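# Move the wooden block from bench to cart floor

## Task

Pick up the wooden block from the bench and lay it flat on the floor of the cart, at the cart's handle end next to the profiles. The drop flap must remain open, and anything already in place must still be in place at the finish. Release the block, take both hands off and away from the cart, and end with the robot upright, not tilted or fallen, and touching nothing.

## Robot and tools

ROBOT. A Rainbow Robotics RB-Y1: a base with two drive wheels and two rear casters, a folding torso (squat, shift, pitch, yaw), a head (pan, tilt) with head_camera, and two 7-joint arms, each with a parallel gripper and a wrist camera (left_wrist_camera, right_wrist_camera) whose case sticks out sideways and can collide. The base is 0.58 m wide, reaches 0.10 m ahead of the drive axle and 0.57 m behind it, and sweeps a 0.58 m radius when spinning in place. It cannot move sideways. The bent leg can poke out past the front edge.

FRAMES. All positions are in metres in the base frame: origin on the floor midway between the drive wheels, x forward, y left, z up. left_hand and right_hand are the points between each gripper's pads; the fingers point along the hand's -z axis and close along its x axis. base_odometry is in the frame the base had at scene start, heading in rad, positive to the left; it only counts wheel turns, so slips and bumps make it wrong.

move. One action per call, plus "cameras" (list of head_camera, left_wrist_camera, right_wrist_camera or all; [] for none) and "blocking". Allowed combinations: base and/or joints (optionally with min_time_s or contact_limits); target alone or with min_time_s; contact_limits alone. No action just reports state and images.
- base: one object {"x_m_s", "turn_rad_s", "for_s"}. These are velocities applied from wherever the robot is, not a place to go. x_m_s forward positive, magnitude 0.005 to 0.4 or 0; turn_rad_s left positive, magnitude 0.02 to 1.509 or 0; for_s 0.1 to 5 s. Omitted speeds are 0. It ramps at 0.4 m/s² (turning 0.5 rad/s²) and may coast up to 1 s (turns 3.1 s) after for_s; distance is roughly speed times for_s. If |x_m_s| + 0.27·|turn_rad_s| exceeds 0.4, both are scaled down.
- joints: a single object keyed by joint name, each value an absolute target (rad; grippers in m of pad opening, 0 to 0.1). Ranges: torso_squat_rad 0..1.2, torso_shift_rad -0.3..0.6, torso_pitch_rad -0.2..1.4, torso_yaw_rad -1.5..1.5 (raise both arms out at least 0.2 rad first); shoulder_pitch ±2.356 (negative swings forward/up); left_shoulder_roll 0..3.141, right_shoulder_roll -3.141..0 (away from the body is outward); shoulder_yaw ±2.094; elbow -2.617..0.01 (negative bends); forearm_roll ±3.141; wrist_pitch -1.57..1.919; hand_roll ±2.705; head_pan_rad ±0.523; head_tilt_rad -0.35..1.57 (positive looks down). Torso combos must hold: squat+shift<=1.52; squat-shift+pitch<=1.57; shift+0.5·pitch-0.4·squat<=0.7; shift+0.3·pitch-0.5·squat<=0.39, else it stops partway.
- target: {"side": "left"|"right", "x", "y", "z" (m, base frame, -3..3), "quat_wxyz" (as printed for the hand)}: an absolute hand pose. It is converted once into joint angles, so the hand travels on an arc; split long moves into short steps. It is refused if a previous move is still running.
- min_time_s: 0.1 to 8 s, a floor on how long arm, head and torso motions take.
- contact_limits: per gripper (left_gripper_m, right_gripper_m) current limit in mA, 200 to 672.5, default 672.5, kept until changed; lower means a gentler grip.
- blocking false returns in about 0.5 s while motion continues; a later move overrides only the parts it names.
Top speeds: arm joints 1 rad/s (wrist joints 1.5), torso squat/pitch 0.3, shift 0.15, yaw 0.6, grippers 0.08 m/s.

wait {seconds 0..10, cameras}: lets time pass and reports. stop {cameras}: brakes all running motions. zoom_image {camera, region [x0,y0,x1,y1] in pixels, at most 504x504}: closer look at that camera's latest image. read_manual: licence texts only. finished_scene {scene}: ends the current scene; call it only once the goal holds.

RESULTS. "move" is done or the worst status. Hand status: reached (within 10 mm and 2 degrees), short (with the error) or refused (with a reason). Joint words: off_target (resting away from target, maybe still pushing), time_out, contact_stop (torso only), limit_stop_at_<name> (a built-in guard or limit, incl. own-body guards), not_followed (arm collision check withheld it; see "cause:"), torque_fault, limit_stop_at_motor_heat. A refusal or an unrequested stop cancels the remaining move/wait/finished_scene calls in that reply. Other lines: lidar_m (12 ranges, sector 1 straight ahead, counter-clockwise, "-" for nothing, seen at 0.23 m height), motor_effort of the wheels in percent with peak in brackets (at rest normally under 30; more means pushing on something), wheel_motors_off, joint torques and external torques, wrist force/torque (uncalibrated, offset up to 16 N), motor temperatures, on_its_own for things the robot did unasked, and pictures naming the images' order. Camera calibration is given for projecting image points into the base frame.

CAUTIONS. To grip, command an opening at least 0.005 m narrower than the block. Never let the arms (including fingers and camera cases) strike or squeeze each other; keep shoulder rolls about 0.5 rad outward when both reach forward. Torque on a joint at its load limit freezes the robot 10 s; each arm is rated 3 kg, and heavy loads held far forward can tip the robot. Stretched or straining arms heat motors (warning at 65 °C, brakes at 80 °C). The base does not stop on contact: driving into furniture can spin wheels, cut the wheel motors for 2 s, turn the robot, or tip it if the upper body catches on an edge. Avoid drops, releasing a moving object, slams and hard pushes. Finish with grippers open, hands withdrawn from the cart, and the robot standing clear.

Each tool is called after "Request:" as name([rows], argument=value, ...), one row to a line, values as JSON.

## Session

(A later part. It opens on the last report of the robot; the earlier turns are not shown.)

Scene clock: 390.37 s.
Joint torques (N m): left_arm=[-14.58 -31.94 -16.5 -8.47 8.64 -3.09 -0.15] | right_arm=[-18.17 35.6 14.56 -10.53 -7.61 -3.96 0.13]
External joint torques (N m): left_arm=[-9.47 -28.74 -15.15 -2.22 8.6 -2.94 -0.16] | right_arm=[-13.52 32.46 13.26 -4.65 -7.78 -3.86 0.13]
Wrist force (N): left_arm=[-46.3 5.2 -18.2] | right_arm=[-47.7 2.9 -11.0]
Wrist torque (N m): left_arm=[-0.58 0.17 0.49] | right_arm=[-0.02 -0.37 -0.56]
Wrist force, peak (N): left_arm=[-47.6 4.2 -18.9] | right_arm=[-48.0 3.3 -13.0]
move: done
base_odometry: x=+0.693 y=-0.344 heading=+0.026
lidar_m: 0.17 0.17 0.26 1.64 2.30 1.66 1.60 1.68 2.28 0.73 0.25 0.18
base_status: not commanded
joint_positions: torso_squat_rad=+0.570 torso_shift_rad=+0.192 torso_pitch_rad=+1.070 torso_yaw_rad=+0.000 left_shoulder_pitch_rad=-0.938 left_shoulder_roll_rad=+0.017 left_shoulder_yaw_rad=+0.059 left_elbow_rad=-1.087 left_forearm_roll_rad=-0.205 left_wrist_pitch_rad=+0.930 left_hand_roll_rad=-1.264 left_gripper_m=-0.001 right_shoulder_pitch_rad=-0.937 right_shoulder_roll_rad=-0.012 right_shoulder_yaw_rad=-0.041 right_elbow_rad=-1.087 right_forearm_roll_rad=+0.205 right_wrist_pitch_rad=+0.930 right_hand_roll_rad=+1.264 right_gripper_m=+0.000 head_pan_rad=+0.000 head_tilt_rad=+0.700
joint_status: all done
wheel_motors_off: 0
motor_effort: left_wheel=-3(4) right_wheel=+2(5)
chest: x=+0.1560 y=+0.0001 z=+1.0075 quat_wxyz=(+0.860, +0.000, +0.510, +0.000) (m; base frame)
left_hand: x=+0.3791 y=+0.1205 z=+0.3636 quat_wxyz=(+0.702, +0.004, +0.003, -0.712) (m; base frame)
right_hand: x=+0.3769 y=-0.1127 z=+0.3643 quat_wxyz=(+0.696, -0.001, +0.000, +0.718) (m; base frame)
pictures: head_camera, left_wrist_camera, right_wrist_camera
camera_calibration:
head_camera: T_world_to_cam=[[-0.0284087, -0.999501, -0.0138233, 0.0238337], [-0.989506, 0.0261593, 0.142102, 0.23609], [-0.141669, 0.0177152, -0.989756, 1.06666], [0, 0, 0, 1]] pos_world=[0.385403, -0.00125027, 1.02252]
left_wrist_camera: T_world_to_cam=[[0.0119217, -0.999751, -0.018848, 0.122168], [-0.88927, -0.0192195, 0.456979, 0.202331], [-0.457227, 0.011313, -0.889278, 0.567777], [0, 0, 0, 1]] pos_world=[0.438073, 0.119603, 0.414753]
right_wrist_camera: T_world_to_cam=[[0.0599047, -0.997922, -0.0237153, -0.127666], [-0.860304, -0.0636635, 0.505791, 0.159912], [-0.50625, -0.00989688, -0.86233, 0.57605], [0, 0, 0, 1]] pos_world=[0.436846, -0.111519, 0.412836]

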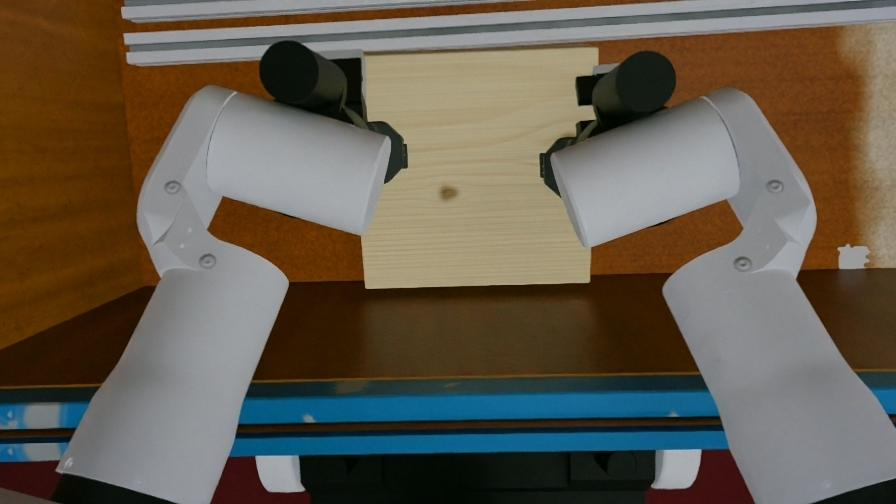

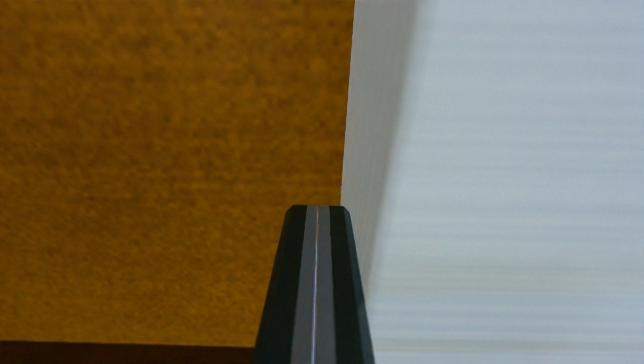

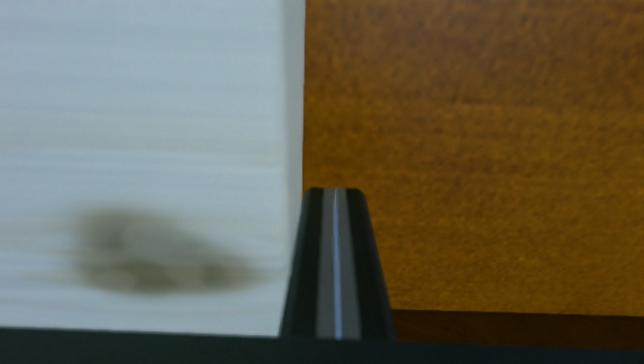

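Request:
move(joints={"torso_squat_rad": 0.59}, min_time_s=2, cameras=[])

Request:
move(joints={"torso_squat_rad": 0.61}, min_time_s=2)

Scene clock: 394.47 s.
Joint torques (N m): left_arm=[-15.11 -32.16 -16.73 -8.6 8.68 -3.3 -0.1] | right_arm=[-17.32 35.21 14.58 -9.66 -7.63 -3.66 0.26]
External joint torques (N m): left_arm=[-10.01 -28.95 -15.38 -2.35 8.64 -3.15 -0.1] | right_arm=[-12.66 32.07 13.28 -3.78 -7.79 -3.56 0.26]
Wrist force (N): left_arm=[-46.7 5.3 -21.5] | right_arm=[-47.4 2.0 -8.4]
Wrist torque (N m): left_arm=[-0.70 0.53 0.52] | right_arm=[0.02 -0.37 -0.55]
Wrist force, peak (N): left_arm=[-47.6 5.2 -20.3] | right_arm=[-48.3 2.5 -10.9]
move: done
base_odometry: x=+0.693 y=-0.344 heading=+0.026
lidar_m: 0.16 0.17 0.26 1.66 2.30 1.66 1.59 1.67 2.27 0.73 0.25 0.18
base_status: not commanded
joint_positions: torso_squat_rad=+0.590 torso_shift_rad=+0.192 torso_pitch_rad=+1.070 torso_yaw_rad=+0.000 left_shoulder_pitch_rad=-0.938 left_shoulder_roll_rad=+0.017 left_shoulder_yaw_rad=+0.059 left_elbow_rad=-1.087 left_forearm_roll_rad=-0.205 left_wrist_pitch_rad=+0.930 left_hand_roll_rad=-1.264 left_gripper_m=-0.001 right_shoulder_pitch_rad=-0.937 right_shoulder_roll_rad=-0.012 right_shoulder_yaw_rad=-0.041 right_elbow_rad=-1.087 right_forearm_roll_rad=+0.205 right_wrist_pitch_rad=+0.930 right_hand_roll_rad=+1.264 right_gripper_m=+0.000 head_pan_rad=+0.000 head_tilt_rad=+0.700
joint_status: all done
wheel_motors_off: 0
motor_effort: left_wheel=-4(4) right_wheel=+4(5)
chest: x=+0.1545 y=+0.0001 z=+1.0000 quat_wxyz=(+0.860, +0.000, +0.510, +0.000) (m; base frame)
left_hand: x=+0.3776 y=+0.1205 z=+0.3560 quat_wxyz=(+0.702, +0.004, +0.003, -0.712) (m; base frame)
right_hand: x=+0.3757 y=-0.1127 z=+0.3569 quat_wxyz=(+0.696, -0.001, +0.000, +0.718) (m; base frame)
pictures: none
No camera images: "cameras" was empty.

Scene clock: 396.73 s.
Joint torques (N m): left_arm=[-15.34 -31.69 -16.66 -9.09 8.92 -3.43 -0.21] | right_arm=[-16.71 35.74 14.45 -9.41 -7.63 -3.71 0.17]
External joint torques (N m): left_arm=[-10.24 -28.48 -15.31 -2.84 8.88 -3.28 -0.21] | right_arm=[-12.05 32.6 13.15 -3.53 -7.79 -3.61 0.17]
Wrist force (N): left_arm=[-45.7 4.2 -22.3] | right_arm=[-46.8 1.4 -7.7]
Wrist torque (N m): left_arm=[-0.59 0.88 0.43] | right_arm=[0.06 -0.39 -0.56]
Wrist force, peak (N): left_arm=[-47.4 4.9 -21.3] | right_arm=[-48.2 2.0 -7.8]
move: done
base_odometry: x=+0.693 y=-0.344 heading=+0.026
lidar_m: 0.16 0.18 0.24 1.66 2.31 1.68 1.59 1.67 2.27 0.74 0.26 0.18
base_status: not commanded
joint_positions: torso_squat_rad=+0.610 torso_shift_rad=+0.192 torso_pitch_rad=+1.070 torso_yaw_rad=+0.000 left_shoulder_pitch_rad=-0.937 left_shoulder_roll_rad=+0.017 left_shoulder_yaw_rad=+0.059 left_elbow_rad=-1.087 left_forearm_roll_rad=-0.205 left_wrist_pitch_rad=+0.930 left_hand_roll_rad=-1.264 left_gripper_m=-0.001 right_shoulder_pitch_rad=-0.937 right_shoulder_roll_rad=-0.012 right_shoulder_yaw_rad=-0.041 right_elbow_rad=-1.087 right_forearm_roll_rad=+0.205 right_wrist_pitch_rad=+0.930 right_hand_roll_rad=+1.264 right_gripper_m=+0.000 head_pan_rad=+0.000 head_tilt_rad=+0.700
joint_status: all done
wheel_motors_off: 0
motor_effort: left_wheel=-3(4) right_wheel=+2(5)
chest: x=+0.1530 y=+0.0001 z=+0.9922 quat_wxyz=(+0.860, +0.000, +0.510, +0.000) (m; base frame)
left_hand: x=+0.3759 y=+0.1205 z=+0.3482 quat_wxyz=(+0.702, +0.004, +0.003, -0.712) (m; base frame)
right_hand: x=+0.3743 y=-0.1126 z=+0.3491 quat_wxyz=(+0.696, -0.001, +0.000, +0.718) (m; base frame)
pictures: head_camera, left_wrist_camera, right_wrist_camera
camera_calibration:
head_camera: T_world_to_cam=[[-0.0284078, -0.999501, -0.0138266, 0.0235413], [-0.98952, 0.0261597, 0.142004, 0.235385], [-0.141571, 0.0177157, -0.98977, 1.05117], [0, 0, 0, 1]] pos_world=[0.382402, -0.00125027, 1.00732]
left_wrist_camera: T_world_to_cam=[[0.0118205, -0.999749, -0.0190289, 0.122132], [-0.889108, -0.0192164, 0.457294, 0.206327], [-0.457545, 0.0115133, -0.889112, 0.552666], [0, 0, 0, 1]] pos_world=[0.434873, 0.119704, 0.399354]
right_wrist_camera: T_world_to_cam=[[0.0599571, -0.997917, -0.0238111, -0.127746], [-0.86064, -0.0637638, 0.505206, 0.165602], [-0.505672, -0.00979789, -0.86267, 0.56156], [0, 0, 0, 1]] pos_world=[0.434149, -0.111418, 0.397736]

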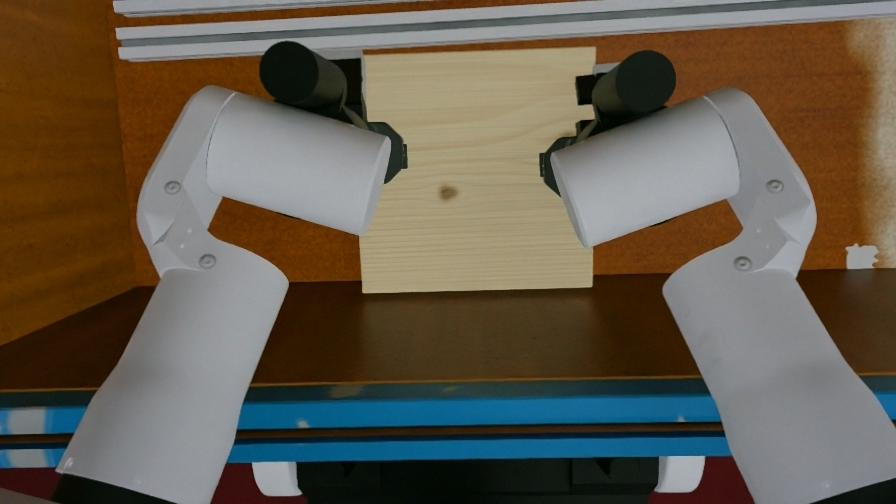

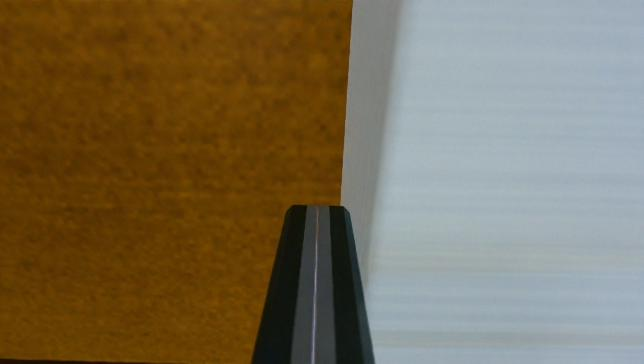

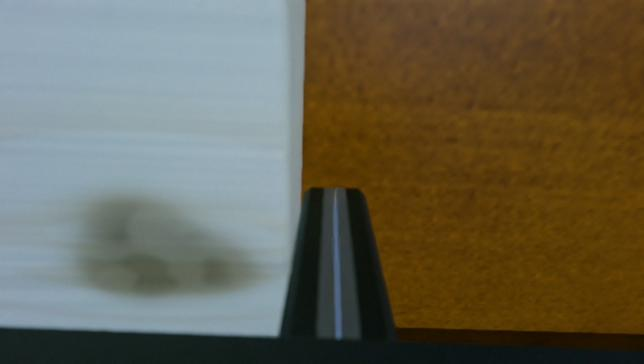

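Request:
zoom_image(camera="head_camera", region=[330, 20, 640, 310])

Scaled by 1.626 from the camera's 896x504 image, which has a finer 1280x720 frame.

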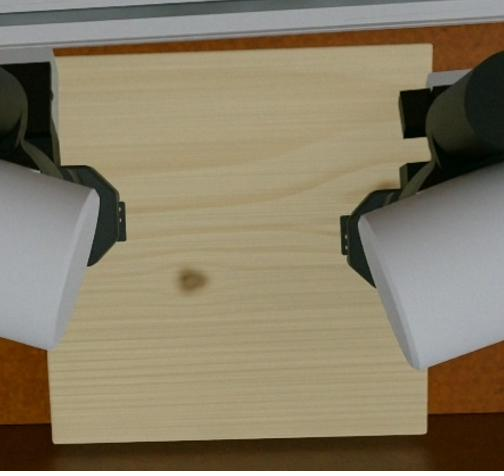

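Request:
move(joints={"torso_squat_rad": 0.635}, min_time_s=2.5)

Scene clock: 406.00 s.
Joint torques (N m): left_arm=[-15.75 -33.73 -16.52 -8.33 9.52 -4.37 -0.28] | right_arm=[-15.18 34.52 13.65 -5.79 -7.57 -4.28 0.09]
External joint torques (N m): left_arm=[-10.61 -30.54 -15.17 -2.06 9.48 -4.22 -0.28] | right_arm=[-10.46 31.38 12.35 0.11 -7.74 -4.17 0.09]
Wrist force (N): left_arm=[-52.8 1.0 0.1] | right_arm=[-49.1 7.9 19.9]
Wrist torque (N m): left_arm=[-0.57 -0.14 0.06] | right_arm=[-0.45 -0.70 -0.55]
Wrist force, peak (N): left_arm=[-52.5 4.4 -17.9] | right_arm=[-49.4 8.1 23.1]
move: done
base_odometry: x=+0.693 y=-0.344 heading=+0.026
lidar_m: 0.16 0.17 0.26 1.65 2.30 1.67 1.59 1.67 2.28 0.74 0.25 0.17
base_status: not commanded
joint_positions: torso_squat_rad=+0.635 torso_shift_rad=+0.191 torso_pitch_rad=+1.069 torso_yaw_rad=+0.000 left_shoulder_pitch_rad=-0.937 left_shoulder_roll_rad=+0.018 left_shoulder_yaw_rad=+0.059 left_elbow_rad=-1.087 left_forearm_roll_rad=-0.205 left_wrist_pitch_rad=+0.930 left_hand_roll_rad=-1.264 left_gripper_m=-0.001 right_shoulder_pitch_rad=-0.937 right_shoulder_roll_rad=-0.012 right_shoulder_yaw_rad=-0.041 right_elbow_rad=-1.088 right_forearm_roll_rad=+0.205 right_wrist_pitch_rad=+0.930 right_hand_roll_rad=+1.264 right_gripper_m=+0.000 head_pan_rad=+0.000 head_tilt_rad=+0.700
joint_status: all done
wheel_motors_off: 0
motor_effort: left_wheel=-3(5) right_wheel=+1(4)
chest: x=+0.1505 y=+0.0001 z=+0.9826 quat_wxyz=(+0.861, +0.000, +0.509, +0.000) (m; base frame)
left_hand: x=+0.3744 y=+0.1209 z=+0.3390 quat_wxyz=(+0.702, +0.005, +0.003, -0.712) (m; base frame)
right_hand: x=+0.3733 y=-0.1122 z=+0.3401 quat_wxyz=(+0.696, -0.002, -0.001, +0.718) (m; base frame)
pictures: head_camera, left_wrist_camera, right_wrist_camera
camera_calibration:
head_camera: T_world_to_cam=[[-0.0283888, -0.999501, -0.0138674, 0.0233722], [-0.98972, 0.0261602, 0.140604, 0.235603], [-0.140171, 0.0177164, -0.989969, 1.04126], [0, 0, 0, 1]] pos_world=[0.379798, -0.00125027, 0.998013]
left_wrist_camera: T_world_to_cam=[[0.0117498, -0.999738, -0.0196336, 0.122543], [-0.889847, -0.0194106, 0.455847, 0.210071], [-0.456109, 0.0121148, -0.889842, 0.543475], [0, 0, 0, 1]] pos_world=[0.433374, 0.120004, 0.390252]
right_wrist_camera: T_world_to_cam=[[0.0601191, -0.997896, -0.0242904, -0.127366], [-0.861921, -0.0641702, 0.502966, 0.170481], [-0.503466, -0.00930146, -0.863965, 0.55289], [0, 0, 0, 1]] pos_world=[0.43296, -0.111015, 0.388837]

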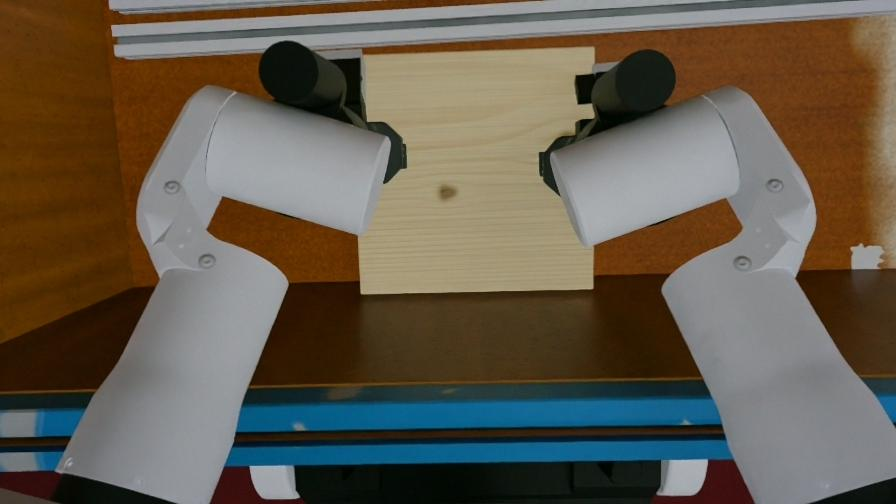

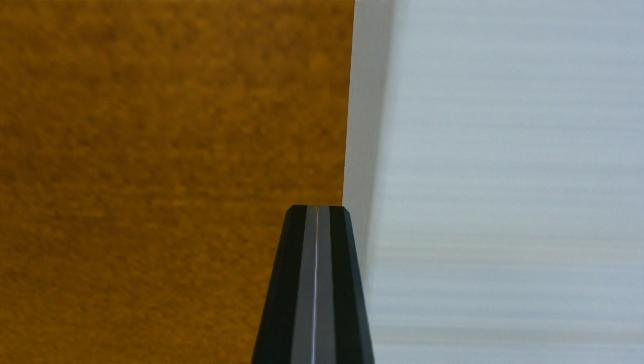

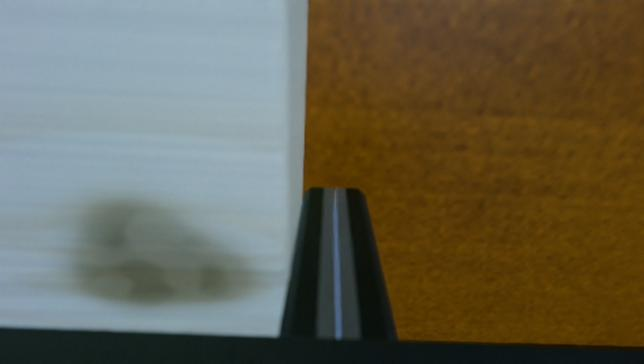

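Request:
move(joints={"torso_squat_rad": 0.623}, min_time_s=1.5, cameras=[])

Request:
move(joints={"left_shoulder_pitch_rad": -0.92, "left_shoulder_roll_rad": 0.04, "left_shoulder_yaw_rad": 0.085, "left_elbow_rad": -1.111, "left_forearm_roll_rad": -0.157, "left_wrist_pitch_rad": 0.932, "left_hand_roll_rad": -1.306, "right_shoulder_pitch_rad": -0.92, "right_shoulder_roll_rad": -0.034, "right_shoulder_yaw_rad": -0.071, "right_elbow_rad": -1.111, "right_forearm_roll_rad": 0.157, "right_wrist_pitch_rad": 0.932, "right_hand_roll_rad": 1.306}, min_time_s=3)

Scene clock: 409.90 s.
Joint torques (N m): left_arm=[-15.99 -32.87 -16.45 -9.21 9.37 -3.94 -0.02] | right_arm=[-15.88 34.07 13.47 -10.24 -7.75 -3.6 0.14]
External joint torques (N m): left_arm=[-10.91 -29.66 -15.1 -2.97 9.32 -3.79 -0.02] | right_arm=[-11.22 30.92 12.17 -4.37 -7.91 -3.5 0.14]
Wrist force (N): left_arm=[-48.1 1.4 -19.5] | right_arm=[-47.9 2.7 -16.6]
Wrist torque (N m): left_arm=[-0.13 -0.05 -0.16] | right_arm=[0.02 -0.38 -0.59]
Wrist force, peak (N): left_arm=[-51.6 4.6 -17.4] | right_arm=[-50.0 7.6 20.3]
move: done
base_odometry: x=+0.693 y=-0.344 heading=+0.026
lidar_m: 0.16 0.18 0.24 1.65 2.31 1.66 1.58 1.69 2.27 0.72 0.25 0.18
base_status: not commanded
joint_positions: torso_squat_rad=+0.623 torso_shift_rad=+0.192 torso_pitch_rad=+1.071 torso_yaw_rad=+0.000 left_shoulder_pitch_rad=-0.937 left_shoulder_roll_rad=+0.017 left_shoulder_yaw_rad=+0.059 left_elbow_rad=-1.087 left_forearm_roll_rad=-0.205 left_wrist_pitch_rad=+0.930 left_hand_roll_rad=-1.264 left_gripper_m=-0.001 right_shoulder_pitch_rad=-0.937 right_shoulder_roll_rad=-0.012 right_shoulder_yaw_rad=-0.041 right_elbow_rad=-1.087 right_forearm_roll_rad=+0.205 right_wrist_pitch_rad=+0.930 right_hand_roll_rad=+1.264 right_gripper_m=+0.000 head_pan_rad=+0.000 head_tilt_rad=+0.700
joint_status: all done
wheel_motors_off: 0
motor_effort: left_wheel=-3(3) right_wheel=+3(4)
chest: x=+0.1522 y=+0.0001 z=+0.9869 quat_wxyz=(+0.860, +0.000, +0.510, +0.000) (m; base frame)
left_hand: x=+0.3747 y=+0.1208 z=+0.3428 quat_wxyz=(+0.702, +0.004, +0.003, -0.712) (m; base frame)
right_hand: x=+0.3731 y=-0.1123 z=+0.3437 quat_wxyz=(+0.696, -0.001, +0.000, +0.718) (m; base frame)
pictures: none
No camera images: "cameras" was empty.

Scene clock: 413.20 s.
Joint torques (N m): left_arm=[-3.53 -1.98 0.74 -6.8 0.27 0.12 -0.38] | right_arm=[-2.78 0.85 -1.46 -6.84 -0.28 0.13 0.22]
External joint torques (N m): left_arm=[1.26 0.45 1.85 -0.49 0.21 0.27 -0.38] | right_arm=[1.58 -1.53 -2.54 -0.91 -0.43 0.23 0.22]
Wrist force (N): left_arm=[1.1 0.6 -7.1] | right_arm=[-0.2 0.9 -5.1]
Wrist torque (N m): left_arm=[-0.22 0.21 0.11] | right_arm=[-0.09 0.07 -0.07]
Wrist force, peak (N): left_arm=[-48.1 2.1 -19.2] | right_arm=[-47.7 3.1 -17.2]
move: done
base_odometry: x=+0.693 y=-0.344 heading=+0.026
lidar_m: 0.16 0.17 0.24 1.65 2.30 1.67 1.59 1.68 2.27 0.72 0.27 0.18
base_status: not commanded
joint_positions: torso_squat_rad=+0.623 torso_shift_rad=+0.192 torso_pitch_rad=+1.070 torso_yaw_rad=+0.000 left_shoulder_pitch_rad=-0.920 left_shoulder_roll_rad=+0.040 left_shoulder_yaw_rad=+0.085 left_elbow_rad=-1.111 left_forearm_roll_rad=-0.157 left_wrist_pitch_rad=+0.932 left_hand_roll_rad=-1.306 left_gripper_m=+0.000 right_shoulder_pitch_rad=-0.920 right_shoulder_roll_rad=-0.034 right_shoulder_yaw_rad=-0.071 right_elbow_rad=-1.111 right_forearm_roll_rad=+0.157 right_wrist_pitch_rad=+0.932 right_hand_roll_rad=+1.306 right_gripper_m=+0.000 head_pan_rad=+0.000 head_tilt_rad=+0.700
joint_status: all done
wheel_motors_off: 0
motor_effort: left_wheel=-3(4) right_wheel=+4(5)
chest: x=+0.1520 y=+0.0001 z=+0.9871 quat_wxyz=(+0.860, +0.000, +0.510, +0.000) (m; base frame)
left_hand: x=+0.3751 y=+0.1364 z=+0.3426 quat_wxyz=(+0.707, +0.000, +0.001, -0.707) (m; base frame)
right_hand: x=+0.3738 y=-0.1285 z=+0.3433 quat_wxyz=(+0.702, +0.003, -0.002, +0.712) (m; base frame)
pictures: head_camera, left_wrist_camera, right_wrist_camera
camera_calibration:
head_camera: T_world_to_cam=[[-0.0284078, -0.999501, -0.0138266, 0.0234382], [-0.98952, 0.0261597, 0.142004, 0.235035], [-0.141571, 0.0177157, -0.98977, 1.04587], [0, 0, 0, 1]] pos_world=[0.381302, -0.00125027, 1.00212]
left_wrist_camera: T_world_to_cam=[[0.0260763, -0.999607, -0.0102503, 0.129537], [-0.88751, -0.0278685, 0.459944, 0.208213], [-0.460049, -0.00289639, -0.887889, 0.549605], [0, 0, 0, 1]] pos_world=[0.434259, 0.13688, 0.393549]
right_wrist_camera: T_world_to_cam=[[0.0423516, -0.998546, -0.0333581, -0.133915], [-0.860023, -0.0534286, 0.50745, 0.167409], [-0.508494, 0.00719743, -0.861036, 0.558771], [0, 0, 0, 1]] pos_world=[0.433778, -0.128798, 0.391703]

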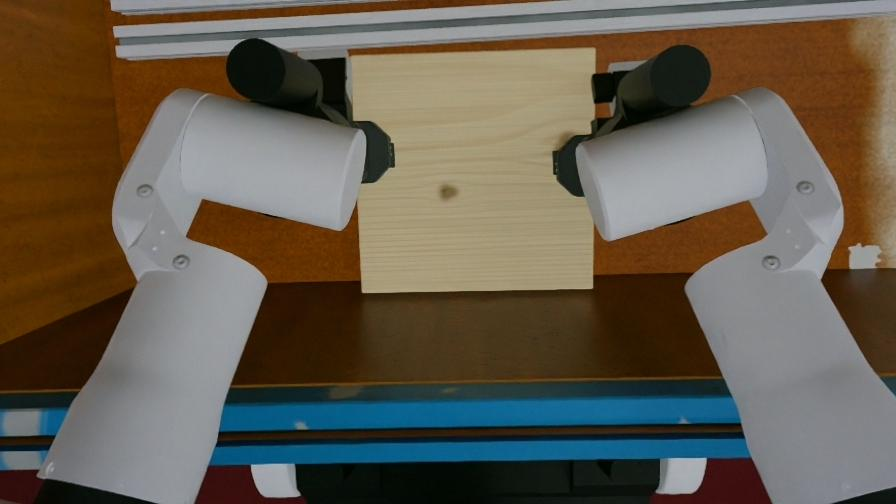

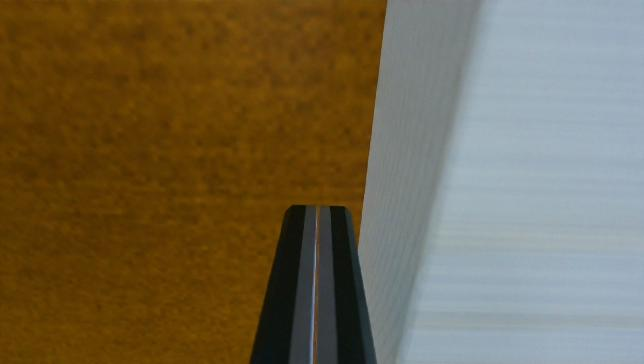

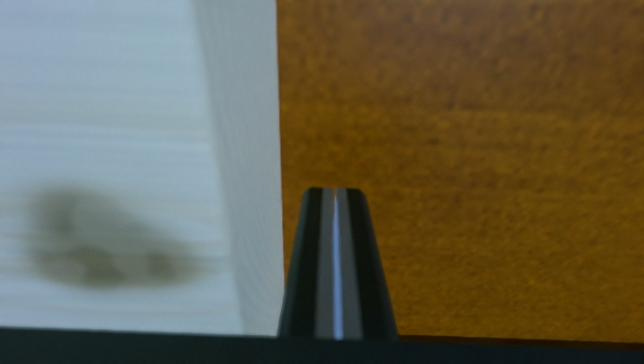

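Request:
move(target={"side": "left", "x": 0.38, "y": 0.2, "z": 0.345, "quat_wxyz": [0.7071, 0, 0, -0.7071]}, min_time_s=1.5, cameras=[])

Request:
move(target={"side": "left", "x": 0.42, "y": 0.22, "z": 0.5, "quat_wxyz": [0.7071, 0, 0, -0.7071]}, min_time_s=2, cameras=["head_camera"])

Request:
zoom_image(camera="head_camera", region=[100, 0, 604, 400])

Scene clock: 418.23 s.
Joint torques (N m): left_arm=[-2.85 0.03 1.75 -7.04 0.28 -0.06 -0.39] | right_arm=[-2.48 1.55 -0.96 -6.7 -0.37 0.29 0.3]
External joint torques (N m): left_arm=[0.98 -0.59 1.75 -0.51 0.21 0.1 -0.39] | right_arm=[1.88 -0.82 -2.03 -0.77 -0.52 0.39 0.3]
Wrist force (N): left_arm=[2.1 1.6 -7.1] | right_arm=[-0.9 1.2 -5.9]
Wrist torque (N m): left_arm=[-0.33 0.30 0.08] | right_arm=[-0.14 0.01 -0.09]
Wrist force, peak (N): left_arm=[1.8 1.4 -8.8] | right_arm=[-1.2 1.1 -6.0]
move: done
base_odometry: x=+0.693 y=-0.344 heading=+0.026
lidar_m: 0.17 0.17 0.25 1.65 2.28 1.67 1.60 1.66 2.26 0.73 0.27 0.18
base_status: not commanded
joint_positions: torso_squat_rad=+0.623 torso_shift_rad=+0.192 torso_pitch_rad=+1.070 torso_yaw_rad=+0.000 left_shoulder_pitch_rad=-0.870 left_shoulder_roll_rad=+0.146 left_shoulder_yaw_rad=+0.142 left_elbow_rad=-1.176 left_forearm_roll_rad=-0.003 left_wrist_pitch_rad=+0.951 left_hand_roll_rad=-1.444 left_gripper_m=+0.000 right_shoulder_pitch_rad=-0.920 right_shoulder_roll_rad=-0.034 right_shoulder_yaw_rad=-0.071 right_elbow_rad=-1.111 right_forearm_roll_rad=+0.157 right_wrist_pitch_rad=+0.932 right_hand_roll_rad=+1.306 right_gripper_m=+0.000 head_pan_rad=+0.000 head_tilt_rad=+0.700
joint_status: all done
wheel_motors_off: 0
motor_effort: left_wheel=-3(4) right_wheel=+3(5)
chest: x=+0.1520 y=+0.0001 z=+0.9871 quat_wxyz=(+0.860, +0.000, +0.510, +0.000) (m; base frame)
left_hand: x=+0.3802 y=+0.1997 z=+0.3450 quat_wxyz=(+0.707, +0.001, +0.000, -0.707) (m; base frame)
left_hand_status: reached (checked arc, planned for 1.5 s): 0 mm and 0.1 deg off.
right_hand: x=+0.3738 y=-0.1285 z=+0.3433 quat_wxyz=(+0.702, +0.003, -0.002, +0.712) (m; base frame)
pictures: none
No camera images: "cameras" was empty.

Scene clock: 420.57 s.
Joint torques (N m): left_arm=[-3.33 1.19 2.31 -8.85 0.2 -0.26 -0.35] | right_arm=[-2.82 2.05 -0.89 -6.6 -0.22 0.12 0.2]
External joint torques (N m): left_arm=[0.77 -0.56 1.73 0.08 0.11 -0.11 -0.35] | right_arm=[1.54 -0.32 -1.96 -0.67 -0.37 0.22 0.2]
Wrist force (N): left_arm=[1.2 1.0 -7.3] | right_arm=[-0.6 1.1 -5.3]
Wrist torque (N m): left_arm=[-0.26 0.28 0.09] | right_arm=[-0.12 0.05 -0.05]
Wrist force, peak (N): left_arm=[0.9 0.4 -8.8] | right_arm=[-0.7 1.3 -5.9]
move: done
base_odometry: x=+0.693 y=-0.344 heading=+0.026
lidar_m: 0.17 0.19 0.24 1.66 2.30 1.66 1.59 1.67 2.26 0.73 0.25 0.18
base_status: not commanded
joint_positions: torso_squat_rad=+0.623 torso_shift_rad=+0.192 torso_pitch_rad=+1.070 torso_yaw_rad=+0.000 left_shoulder_pitch_rad=-0.759 left_shoulder_roll_rad=+0.171 left_shoulder_yaw_rad=+0.178 left_elbow_rad=-1.925 left_forearm_roll_rad=+0.054 left_wrist_pitch_rad=+1.597 left_hand_roll_rad=-1.488 left_gripper_m=+0.000 right_shoulder_pitch_rad=-0.920 right_shoulder_roll_rad=-0.034 right_shoulder_yaw_rad=-0.071 right_elbow_rad=-1.111 right_forearm_roll_rad=+0.157 right_wrist_pitch_rad=+0.932 right_hand_roll_rad=+1.306 right_gripper_m=+0.000 head_pan_rad=+0.000 head_tilt_rad=+0.700
joint_status: all done
wheel_motors_off: 0
motor_effort: left_wheel=-2(4) right_wheel=+2(5)
chest: x=+0.1520 y=+0.0001 z=+0.9871 quat_wxyz=(+0.860, +0.000, +0.510, +0.000) (m; base frame)
left_hand: x=+0.4201 y=+0.2199 z=+0.4999 quat_wxyz=(+0.707, +0.000, +0.000, -0.707) (m; base frame)
left_hand_status: reached (checked arc, planned for 2.0 s): 0 mm and 0.0 deg off.
right_hand: x=+0.3738 y=-0.1287 z=+0.3433 quat_wxyz=(+0.702, +0.003, -0.002, +0.712) (m; base frame)
pictures: head_camera
camera_calibration:
head_camera: T_world_to_cam=[[-0.0284068, -0.999501, -0.0138299, 0.0234411], [-0.989534, 0.0261601, 0.141906, 0.235138], [-0.141473, 0.0177163, -0.989784, 1.04584], [0, 0, 0, 1]] pos_world=[0.381302, -0.00125027, 1.00212]

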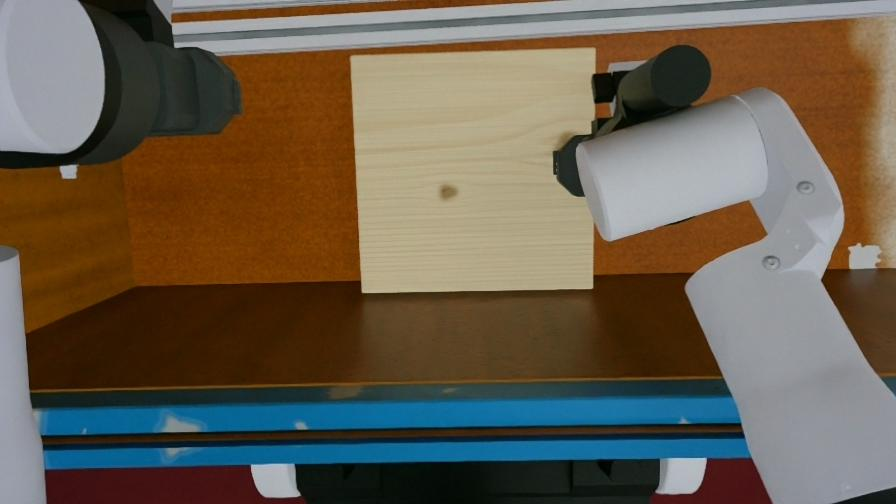

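Scaled by 1.000.

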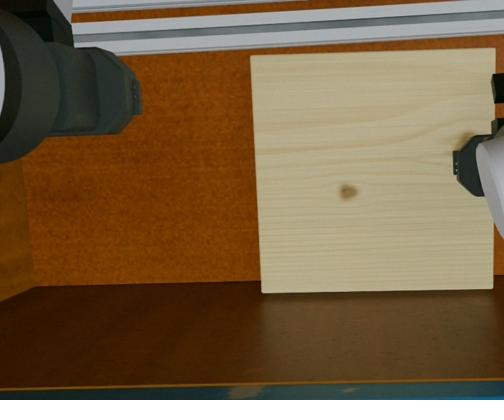

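Request:
move(target={"side": "right", "x": 0.37, "y": -0.09, "z": 0.345, "quat_wxyz": [0.7071, 0, 0, 0.7071]}, min_time_s=3, cameras=["head_camera"])

Request:
move(target={"side": "right", "x": 0.37, "y": -0.05, "z": 0.345, "quat_wxyz": [0.7071, 0, 0, 0.7071]}, min_time_s=3, cameras=["head_camera"])

Scene clock: 426.07 s.
Joint torques (N m): left_arm=[-3.41 1.06 2.07 -8.94 0.25 -0.28 -0.25] | right_arm=[-8.58 12.63 4.48 -6.43 -1.11 -0.38 -0.15]
External joint torques (N m): left_arm=[0.7 -0.69 1.48 -0.01 0.17 -0.12 -0.25] | right_arm=[-3.62 8.71 3.03 -0.58 -1.27 -0.29 -0.15]
Wrist force (N): left_arm=[1.0 0.2 -7.1] | right_arm=[-8.5 0.6 -8.9]
Wrist torque (N m): left_arm=[-0.16 0.17 0.10] | right_arm=[-0.07 -0.02 -0.16]
Wrist force, peak (N): left_arm=[1.7 0.6 -8.3] | right_arm=[-14.3 -0.3 -3.0]
move: done
base_odometry: x=+0.693 y=-0.344 heading=+0.026
lidar_m: 0.16 0.18 0.25 1.65 2.30 1.66 1.59 1.67 2.29 0.71 0.26 0.18
base_status: not commanded
joint_positions: torso_squat_rad=+0.623 torso_shift_rad=+0.192 torso_pitch_rad=+1.070 torso_yaw_rad=+0.000 left_shoulder_pitch_rad=-0.759 left_shoulder_roll_rad=+0.171 left_shoulder_yaw_rad=+0.178 left_elbow_rad=-1.925 left_forearm_roll_rad=+0.054 left_wrist_pitch_rad=+1.597 left_hand_roll_rad=-1.488 left_gripper_m=+0.000 right_shoulder_pitch_rad=-0.955 right_shoulder_roll_rad=-0.002 right_shoulder_yaw_rad=+0.020 right_elbow_rad=-1.056 right_forearm_roll_rad=+0.229 right_wrist_pitch_rad=+0.932 right_hand_roll_rad=+1.152 right_gripper_m=+0.000 head_pan_rad=+0.000 head_tilt_rad=+0.700
joint_status: all done
wheel_motors_off: 0
motor_effort: left_wheel=-3(4) right_wheel=+3(5)
chest: x=+0.1520 y=+0.0001 z=+0.9871 quat_wxyz=(+0.860, +0.000, +0.510, +0.000) (m; base frame)
left_hand: x=+0.4201 y=+0.2198 z=+0.4999 quat_wxyz=(+0.707, +0.000, +0.000, -0.707) (m; base frame)
right_hand: x=+0.3697 y=-0.0919 z=+0.3448 quat_wxyz=(+0.707, -0.001, +0.001, +0.707) (m; base frame)
right_hand_status: reached (checked arc, planned for 3.0 s): 2 mm and 0.1 deg off.
pictures: head_camera
camera_calibration:
head_camera: T_world_to_cam=[[-0.0284898, -0.9995, -0.0137155, 0.0233601], [-0.989532, 0.0262584, 0.141907, 0.235122], [-0.141475, 0.0176148, -0.989785, 1.04595], [0, 0, 0, 1]] pos_world=[0.381302, -0.00124972, 1.00222]

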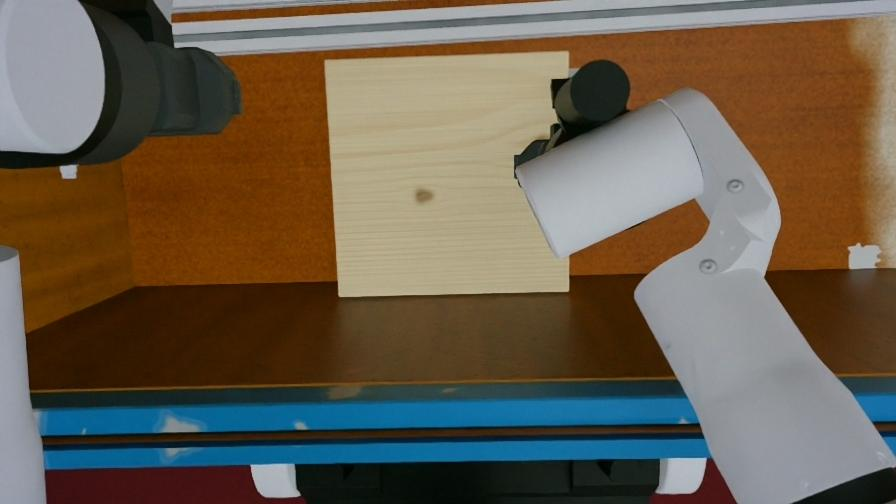

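Scene clock: 429.40 s.
Joint torques (N m): left_arm=[-3.37 1.37 2.07 -8.86 0.22 -0.23 -0.34] | right_arm=[-11.3 12.87 4.09 -7.64 -0.83 -2 -0.18]
External joint torques (N m): left_arm=[0.74 -0.38 1.48 0.07 0.14 -0.08 -0.34] | right_arm=[-5.23 7.69 2.65 -1.85 -1 -1.9 -0.18]
Wrist force (N): left_arm=[1.5 1.0 -7.8] | right_arm=[-10.9 4.4 -3.0]
Wrist torque (N m): left_arm=[-0.30 0.26 0.13] | right_arm=[-0.16 -0.06 -0.12]
Wrist force, peak (N): left_arm=[1.4 0.8 -8.4] | right_arm=[-13.9 5.1 1.5]
move: done
base_odometry: x=+0.693 y=-0.344 heading=+0.026
lidar_m: 0.17 0.18 0.23 1.65 2.30 1.67 1.60 1.67 2.28 0.74 0.24 0.18
base_status: not commanded
joint_positions: torso_squat_rad=+0.623 torso_shift_rad=+0.192 torso_pitch_rad=+1.070 torso_yaw_rad=+0.000 left_shoulder_pitch_rad=-0.759 left_shoulder_roll_rad=+0.171 left_shoulder_yaw_rad=+0.178 left_elbow_rad=-1.925 left_forearm_roll_rad=+0.054 left_wrist_pitch_rad=+1.597 left_hand_roll_rad=-1.488 left_gripper_m=+0.000 right_shoulder_pitch_rad=-1.035 right_shoulder_roll_rad=-0.002 right_shoulder_yaw_rad=+0.164 right_elbow_rad=-0.943 right_forearm_roll_rad=+0.238 right_wrist_pitch_rad=+0.927 right_hand_roll_rad=+0.971 right_gripper_m=+0.000 head_pan_rad=+0.000 head_tilt_rad=+0.700
joint_status: all done
wheel_motors_off: 0
motor_effort: left_wheel=-5(6) right_wheel=+5(6)
chest: x=+0.1519 y=+0.0001 z=+0.9871 quat_wxyz=(+0.860, +0.000, +0.510, +0.000) (m; base frame)
left_hand: x=+0.4202 y=+0.2197 z=+0.5000 quat_wxyz=(+0.707, +0.000, +0.000, -0.707) (m; base frame)
right_hand: x=+0.3693 y=-0.0525 z=+0.3452 quat_wxyz=(+0.707, +0.000, +0.001, +0.707) (m; base frame)
right_hand_status: reached (checked arc, planned for 3.0 s): 3 mm and 0.1 deg off.
pictures: head_camera
camera_calibration:
head_camera: T_world_to_cam=[[-0.0284724, -0.999502, -0.0136234, 0.0232627], [-0.98956, 0.0262577, 0.141708, 0.235317], [-0.14128, 0.017516, -0.989815, 1.046], [0, 0, 0, 1]] pos_world=[0.381302, -0.00124947, 1.00232]

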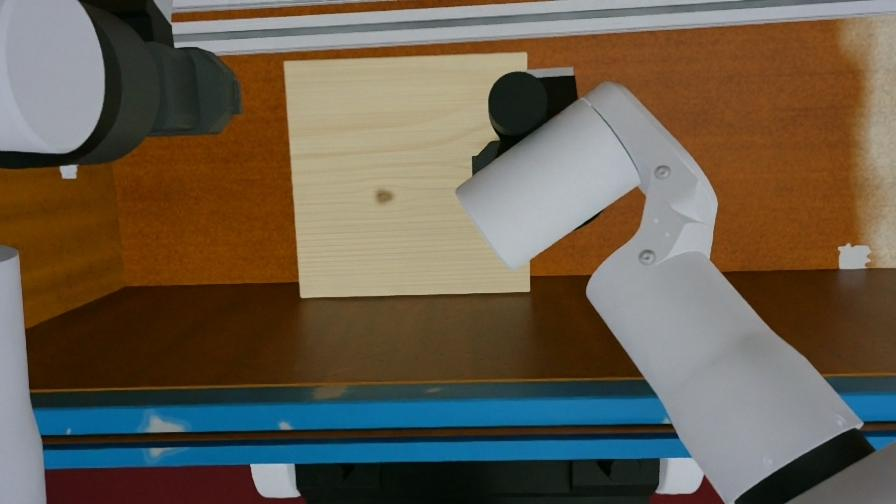

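Request:
move(target={"side": "right", "x": 0.37, "y": -0.01, "z": 0.345, "quat_wxyz": [0.7071, 0, 0, 0.7071]}, min_time_s=3, cameras=["head_camera"])

Scene clock: 433.87 s.
Joint torques (N m): left_arm=[-3.54 1.51 1.95 -9.06 0.28 -0.33 -0.28] | right_arm=[-12.42 14.03 2.69 -7.97 -1.1 -1.66 -0.33]
External joint torques (N m): left_arm=[0.57 -0.24 1.37 -0.13 0.2 -0.18 -0.28] | right_arm=[-4.71 7.66 1.72 -2.3 -1.27 -1.58 -0.33]
Wrist force (N): left_arm=[1.4 1.2 -7.0] | right_arm=[-7.9 2.9 -8.9]
Wrist torque (N m): left_arm=[-0.32 0.23 0.11] | right_arm=[-0.21 -0.01 -0.01]
Wrist force, peak (N): left_arm=[1.6 0.9 -8.3] | right_arm=[-14.8 5.7 -0.9]
move: done
base_odometry: x=+0.693 y=-0.344 heading=+0.026
lidar_m: 0.16 0.17 0.25 1.65 2.30 1.67 1.59 1.68 2.26 0.73 0.27 0.17
base_status: not commanded
joint_positions: torso_squat_rad=+0.623 torso_shift_rad=+0.192 torso_pitch_rad=+1.070 torso_yaw_rad=+0.000 left_shoulder_pitch_rad=-0.759 left_shoulder_roll_rad=+0.171 left_shoulder_yaw_rad=+0.178 left_elbow_rad=-1.925 left_forearm_roll_rad=+0.054 left_wrist_pitch_rad=+1.597 left_hand_roll_rad=-1.488 left_gripper_m=+0.000 right_shoulder_pitch_rad=-1.173 right_shoulder_roll_rad=-0.002 right_shoulder_yaw_rad=+0.361 right_elbow_rad=-0.750 right_forearm_roll_rad=+0.184 right_wrist_pitch_rad=+0.896 right_hand_roll_rad=+0.755 right_gripper_m=+0.000 head_pan_rad=+0.000 head_tilt_rad=+0.700
joint_status: all done
wheel_motors_off: 0
motor_effort: left_wheel=-5(6) right_wheel=+5(8)
chest: x=+0.1519 y=+0.0001 z=+0.9871 quat_wxyz=(+0.860, +0.000, +0.510, +0.000) (m; base frame)
left_hand: x=+0.4202 y=+0.2197 z=+0.5000 quat_wxyz=(+0.707, +0.000, +0.000, -0.707) (m; base frame)
right_hand: x=+0.3696 y=-0.0121 z=+0.3445 quat_wxyz=(+0.707, -0.001, +0.001, +0.707) (m; base frame)
right_hand_status: reached (checked arc, planned for 3.0 s): 2 mm and 0.1 deg off.
pictures: head_camera
camera_calibration:
head_camera: T_world_to_cam=[[-0.028488, -0.9995, -0.0137221, 0.0233673], [-0.98956, 0.0262591, 0.141711, 0.235314], [-0.14128, 0.0176159, -0.989813, 1.046], [0, 0, 0, 1]] pos_world=[0.381301, -0.00124972, 1.00232]

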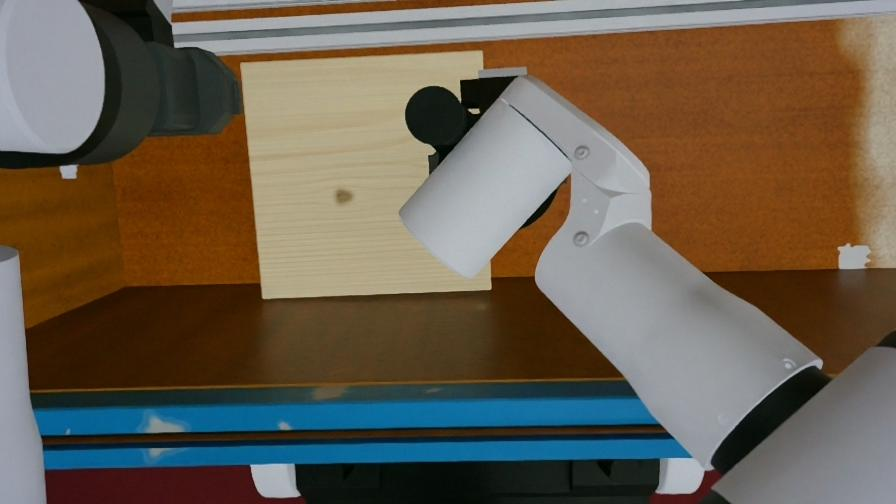

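Request:
move(target={"side": "right", "x": 0.365, "y": 0.025, "z": 0.345, "quat_wxyz": [0.7071, 0, 0, 0.7071]}, min_time_s=3, cameras=["head_camera"])

Scene clock: 438.37 s.
Joint torques (N m): left_arm=[-3.42 1.33 1.89 -8.95 0.3 -0.32 -0.34] | right_arm=[-14.77 11.33 0.75 -8.31 -0.15 -1.98 -0.38]
External joint torques (N m): left_arm=[0.69 -0.42 1.31 -0.01 0.22 -0.17 -0.34] | right_arm=[-5.16 4.19 0.96 -3.14 -0.32 -1.9 -0.38]
Wrist force (N): left_arm=[1.3 0.5 -7.6] | right_arm=[-9.0 4.8 -4.0]
Wrist torque (N m): left_arm=[-0.25 0.24 0.10] | right_arm=[-0.13 -0.11 -0.05]
Wrist force, peak (N): left_arm=[1.8 0.9 -8.8] | right_arm=[-15.7 4.7 -2.6]
move: done
base_odometry: x=+0.693 y=-0.344 heading=+0.026
lidar_m: 0.17 0.18 0.26 1.66 2.29 1.67 1.59 1.68 2.28 0.73 0.25 0.18
base_status: not commanded
joint_positions: torso_squat_rad=+0.623 torso_shift_rad=+0.192 torso_pitch_rad=+1.070 torso_yaw_rad=+0.000 left_shoulder_pitch_rad=-0.759 left_shoulder_roll_rad=+0.171 left_shoulder_yaw_rad=+0.178 left_elbow_rad=-1.925 left_forearm_roll_rad=+0.054 left_wrist_pitch_rad=+1.597 left_hand_roll_rad=-1.488 left_gripper_m=+0.000 right_shoulder_pitch_rad=-1.377 right_shoulder_roll_rad=-0.001 right_shoulder_yaw_rad=+0.800 right_elbow_rad=-0.489 right_forearm_roll_rad=-0.109 right_wrist_pitch_rad=+0.810 right_hand_roll_rad=+0.477 right_gripper_m=+0.000 head_pan_rad=+0.000 head_tilt_rad=+0.700
joint_status: all done
wheel_motors_off: 0
motor_effort: left_wheel=-5(6) right_wheel=+6(7)
chest: x=+0.1519 y=+0.0001 z=+0.9871 quat_wxyz=(+0.860, +0.000, +0.510, +0.000) (m; base frame)
left_hand: x=+0.4202 y=+0.2198 z=+0.5000 quat_wxyz=(+0.707, +0.000, +0.000, -0.707) (m; base frame)
right_hand: x=+0.3645 y=+0.0233 z=+0.3446 quat_wxyz=(+0.707, +0.000, +0.000, +0.707) (m; base frame)
right_hand_status: reached (checked arc, planned for 3.0 s): 2 mm and 0.1 deg off.
pictures: head_camera
camera_calibration:
head_camera: T_world_to_cam=[[-0.0284853, -0.9995, -0.0137225, 0.0233667], [-0.98956, 0.0262564, 0.141711, 0.235314], [-0.14128, 0.0176159, -0.989813, 1.046], [0, 0, 0, 1]] pos_world=[0.381301, -0.00124973, 1.00232]

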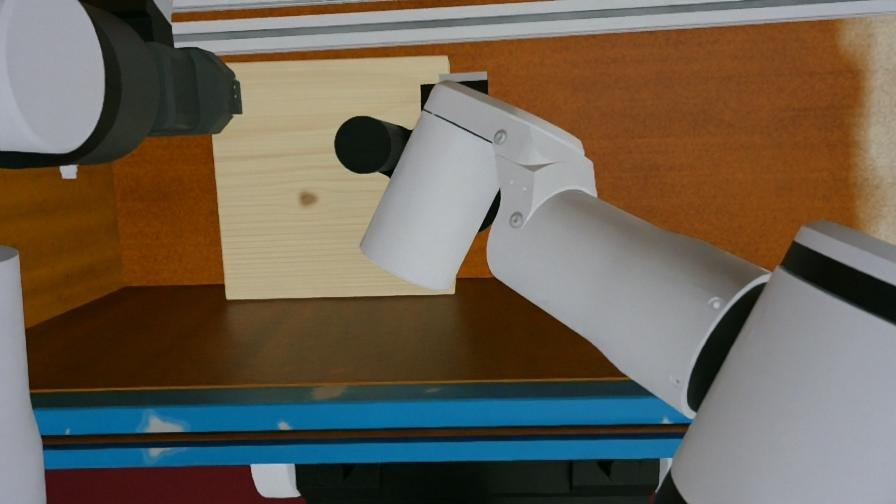

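Request:
move(target={"side": "right", "x": 0.37, "y": -0.02, "z": 0.36, "quat_wxyz": [0.7071, 0, 0, 0.7071]}, min_time_s=2, cameras=[])

Request:
move(target={"side": "right", "x": 0.38, "y": -0.15, "z": 0.37, "quat_wxyz": [0.7071, 0, 0, 0.7071]}, min_time_s=2, cameras=[])

Request:
move(target={"side": "right", "x": 0.42, "y": -0.22, "z": 0.5, "quat_wxyz": [0.7071, 0, 0, 0.7071]}, min_time_s=2, cameras=["head_camera"])

Scene clock: 442.80 s.
Joint torques (N m): left_arm=[-3.44 1.27 2.11 -9.16 0.21 -0.28 -0.27] | right_arm=[-6.88 3.84 -3.06 -7.14 -0.14 0.15 0.26]
External joint torques (N m): left_arm=[0.67 -0.48 1.52 -0.23 0.13 -0.12 -0.27] | right_arm=[1.13 -0.45 -2.3 -0.77 -0.34 0.22 0.26]
Wrist force (N): left_arm=[1.0 0.2 -8.2] | right_arm=[-0.3 1.1 -5.4]
Wrist torque (N m): left_arm=[-0.18 0.21 0.10] | right_arm=[-0.11 0.05 -0.08]
Wrist force, peak (N): left_arm=[1.7 0.7 -8.5] | right_arm=[-9.3 5.3 -4.0]
move: done
base_odometry: x=+0.693 y=-0.344 heading=+0.026
lidar_m: 0.16 0.17 0.25 1.66 2.31 1.67 1.60 1.67 2.27 0.74 0.25 0.18
base_status: not commanded
joint_positions: torso_squat_rad=+0.623 torso_shift_rad=+0.192 torso_pitch_rad=+1.070 torso_yaw_rad=+0.000 left_shoulder_pitch_rad=-0.759 left_shoulder_roll_rad=+0.171 left_shoulder_yaw_rad=+0.178 left_elbow_rad=-1.925 left_forearm_roll_rad=+0.054 left_wrist_pitch_rad=+1.597 left_hand_roll_rad=-1.488 left_gripper_m=+0.000 right_shoulder_pitch_rad=-1.205 right_shoulder_roll_rad=-0.218 right_shoulder_yaw_rad=+0.791 right_elbow_rad=-0.957 right_forearm_roll_rad=-0.120 right_wrist_pitch_rad=+1.012 right_hand_roll_rad=+0.522 right_gripper_m=+0.000 head_pan_rad=+0.000 head_tilt_rad=+0.700
joint_status: all done
wheel_motors_off: 0
motor_effort: left_wheel=-5(5) right_wheel=+4(6)
chest: x=+0.1519 y=+0.0001 z=+0.9871 quat_wxyz=(+0.860, +0.000, +0.510, +0.000) (m; base frame)
left_hand: x=+0.4202 y=+0.2198 z=+0.5000 quat_wxyz=(+0.707, +0.000, +0.000, -0.707) (m; base frame)
right_hand: x=+0.3699 y=-0.0198 z=+0.3603 quat_wxyz=(+0.707, +0.000, +0.000, +0.707) (m; base frame)
right_hand_status: reached (checked arc, planned for 2.0 s): 0 mm and 0.1 deg off.
pictures: none
No camera images: "cameras" was empty.

Scene clock: 445.13 s.
Joint torques (N m): left_arm=[-3.37 1.39 1.82 -8.93 0.31 -0.3 -0.22] | right_arm=[-3.99 -3.94 -4.18 -7.16 -0.18 0.07 0.09]
External joint torques (N m): left_arm=[0.73 -0.36 1.24 0.01 0.23 -0.15 -0.22] | right_arm=[1.36 -1.14 -1.9 -1.02 -0.38 0.15 0.09]
Wrist force (N): left_arm=[0.6 0.1 -8.4] | right_arm=[-0.6 1.0 -5.5]
Wrist torque (N m): left_arm=[-0.19 0.13 0.13] | right_arm=[-0.13 0.03 -0.08]
Wrist force, peak (N): left_arm=[0.6 0.1 -8.4] | right_arm=[-0.2 1.9 -5.8]
move: done
base_odometry: x=+0.693 y=-0.344 heading=+0.026
lidar_m: 0.17 0.18 0.25 1.63 2.30 1.66 1.59 1.67 2.28 0.73 0.26 0.18
base_status: not commanded
joint_positions: torso_squat_rad=+0.623 torso_shift_rad=+0.192 torso_pitch_rad=+1.070 torso_yaw_rad=+0.000 left_shoulder_pitch_rad=-0.759 left_shoulder_roll_rad=+0.171 left_shoulder_yaw_rad=+0.178 left_elbow_rad=-1.925 left_forearm_roll_rad=+0.054 left_wrist_pitch_rad=+1.597 left_hand_roll_rad=-1.488 left_gripper_m=+0.000 right_shoulder_pitch_rad=-1.012 right_shoulder_roll_rad=-0.564 right_shoulder_yaw_rad=+0.697 right_elbow_rad=-1.310 right_forearm_roll_rad=-0.272 right_wrist_pitch_rad=+1.017 right_hand_roll_rad=+0.675 right_gripper_m=+0.000 head_pan_rad=+0.000 head_tilt_rad=+0.700
joint_status: all done
wheel_motors_off: 0
motor_effort: left_wheel=-5(6) right_wheel=+5(7)
chest: x=+0.1519 y=+0.0001 z=+0.9871 quat_wxyz=(+0.860, +0.000, +0.510, +0.000) (m; base frame)
left_hand: x=+0.4202 y=+0.2198 z=+0.5000 quat_wxyz=(+0.707, +0.000, +0.000, -0.707) (m; base frame)
right_hand: x=+0.3804 y=-0.1492 z=+0.3693 quat_wxyz=(+0.706, -0.002, +0.002, +0.708) (m; base frame)
right_hand_status: reached (checked arc, planned for 2.0 s): 1 mm and 0.3 deg off.
pictures: none
No camera images: "cameras" was empty.

Scene clock: 447.47 s.
Joint torques (N m): left_arm=[-3.25 1.28 1.94 -8.95 0.23 -0.21 -0.33] | right_arm=[-3.86 -9.7 -6.63 -7.58 -0.1 0.05 -0.27]
External joint torques (N m): left_arm=[0.86 -0.47 1.36 -0.02 0.14 -0.06 -0.33] | right_arm=[1.33 -1.4 -1.45 -0.93 -0.32 0.14 -0.27]
Wrist force (N): left_arm=[1.1 1.0 -7.7] | right_arm=[-1.0 2.0 -5.4]
Wrist torque (N m): left_arm=[-0.27 0.21 0.08] | right_arm=[-0.24 0.01 -0.08]
Wrist force, peak (N): left_arm=[1.1 0.7 -8.5] | right_arm=[-0.9 1.8 -5.8]
move: done
base_odometry: x=+0.693 y=-0.344 heading=+0.026
lidar_m: 0.16 0.18 0.25 1.66 2.31 1.66 1.59 1.66 2.28 0.73 0.26 0.18
base_status: not commanded
joint_positions: torso_squat_rad=+0.623 torso_shift_rad=+0.192 torso_pitch_rad=+1.070 torso_yaw_rad=+0.000 left_shoulder_pitch_rad=-0.759 left_shoulder_roll_rad=+0.171 left_shoulder_yaw_rad=+0.178 left_elbow_rad=-1.925 left_forearm_roll_rad=+0.054 left_wrist_pitch_rad=+1.597 left_hand_roll_rad=-1.488 left_gripper_m=+0.000 right_shoulder_pitch_rad=-0.889 right_shoulder_roll_rad=-0.957 right_shoulder_yaw_rad=+0.509 right_elbow_rad=-1.925 right_forearm_roll_rad=-0.542 right_wrist_pitch_rad=+1.332 right_hand_roll_rad=+0.671 right_gripper_m=+0.000 head_pan_rad=+0.000 head_tilt_rad=+0.700
joint_status: all done
wheel_motors_off: 0
motor_effort: left_wheel=-4(5) right_wheel=+4(7)
chest: x=+0.1519 y=+0.0001 z=+0.9871 quat_wxyz=(+0.860, +0.000, +0.510, +0.000) (m; base frame)
left_hand: x=+0.4201 y=+0.2199 z=+0.5000 quat_wxyz=(+0.707, +0.000, +0.000, -0.707) (m; base frame)
right_hand: x=+0.4200 y=-0.2198 z=+0.4999 quat_wxyz=(+0.707, +0.000, +0.000, +0.707) (m; base frame)
right_hand_status: reached (checked arc, planned for 2.0 s): 0 mm and 0.0 deg off.
pictures: head_camera
camera_calibration:
head_camera: T_world_to_cam=[[-0.0284023, -0.999501, -0.0138369, 0.0234491], [-0.989562, 0.0261581, 0.141711, 0.235316], [-0.141278, 0.0177174, -0.989811, 1.04599], [0, 0, 0, 1]] pos_world=[0.381302, -0.00125028, 1.00232]

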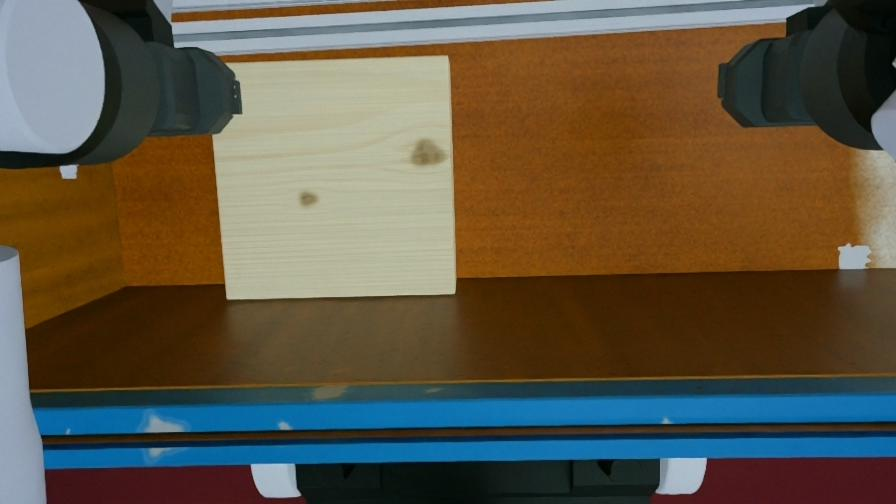

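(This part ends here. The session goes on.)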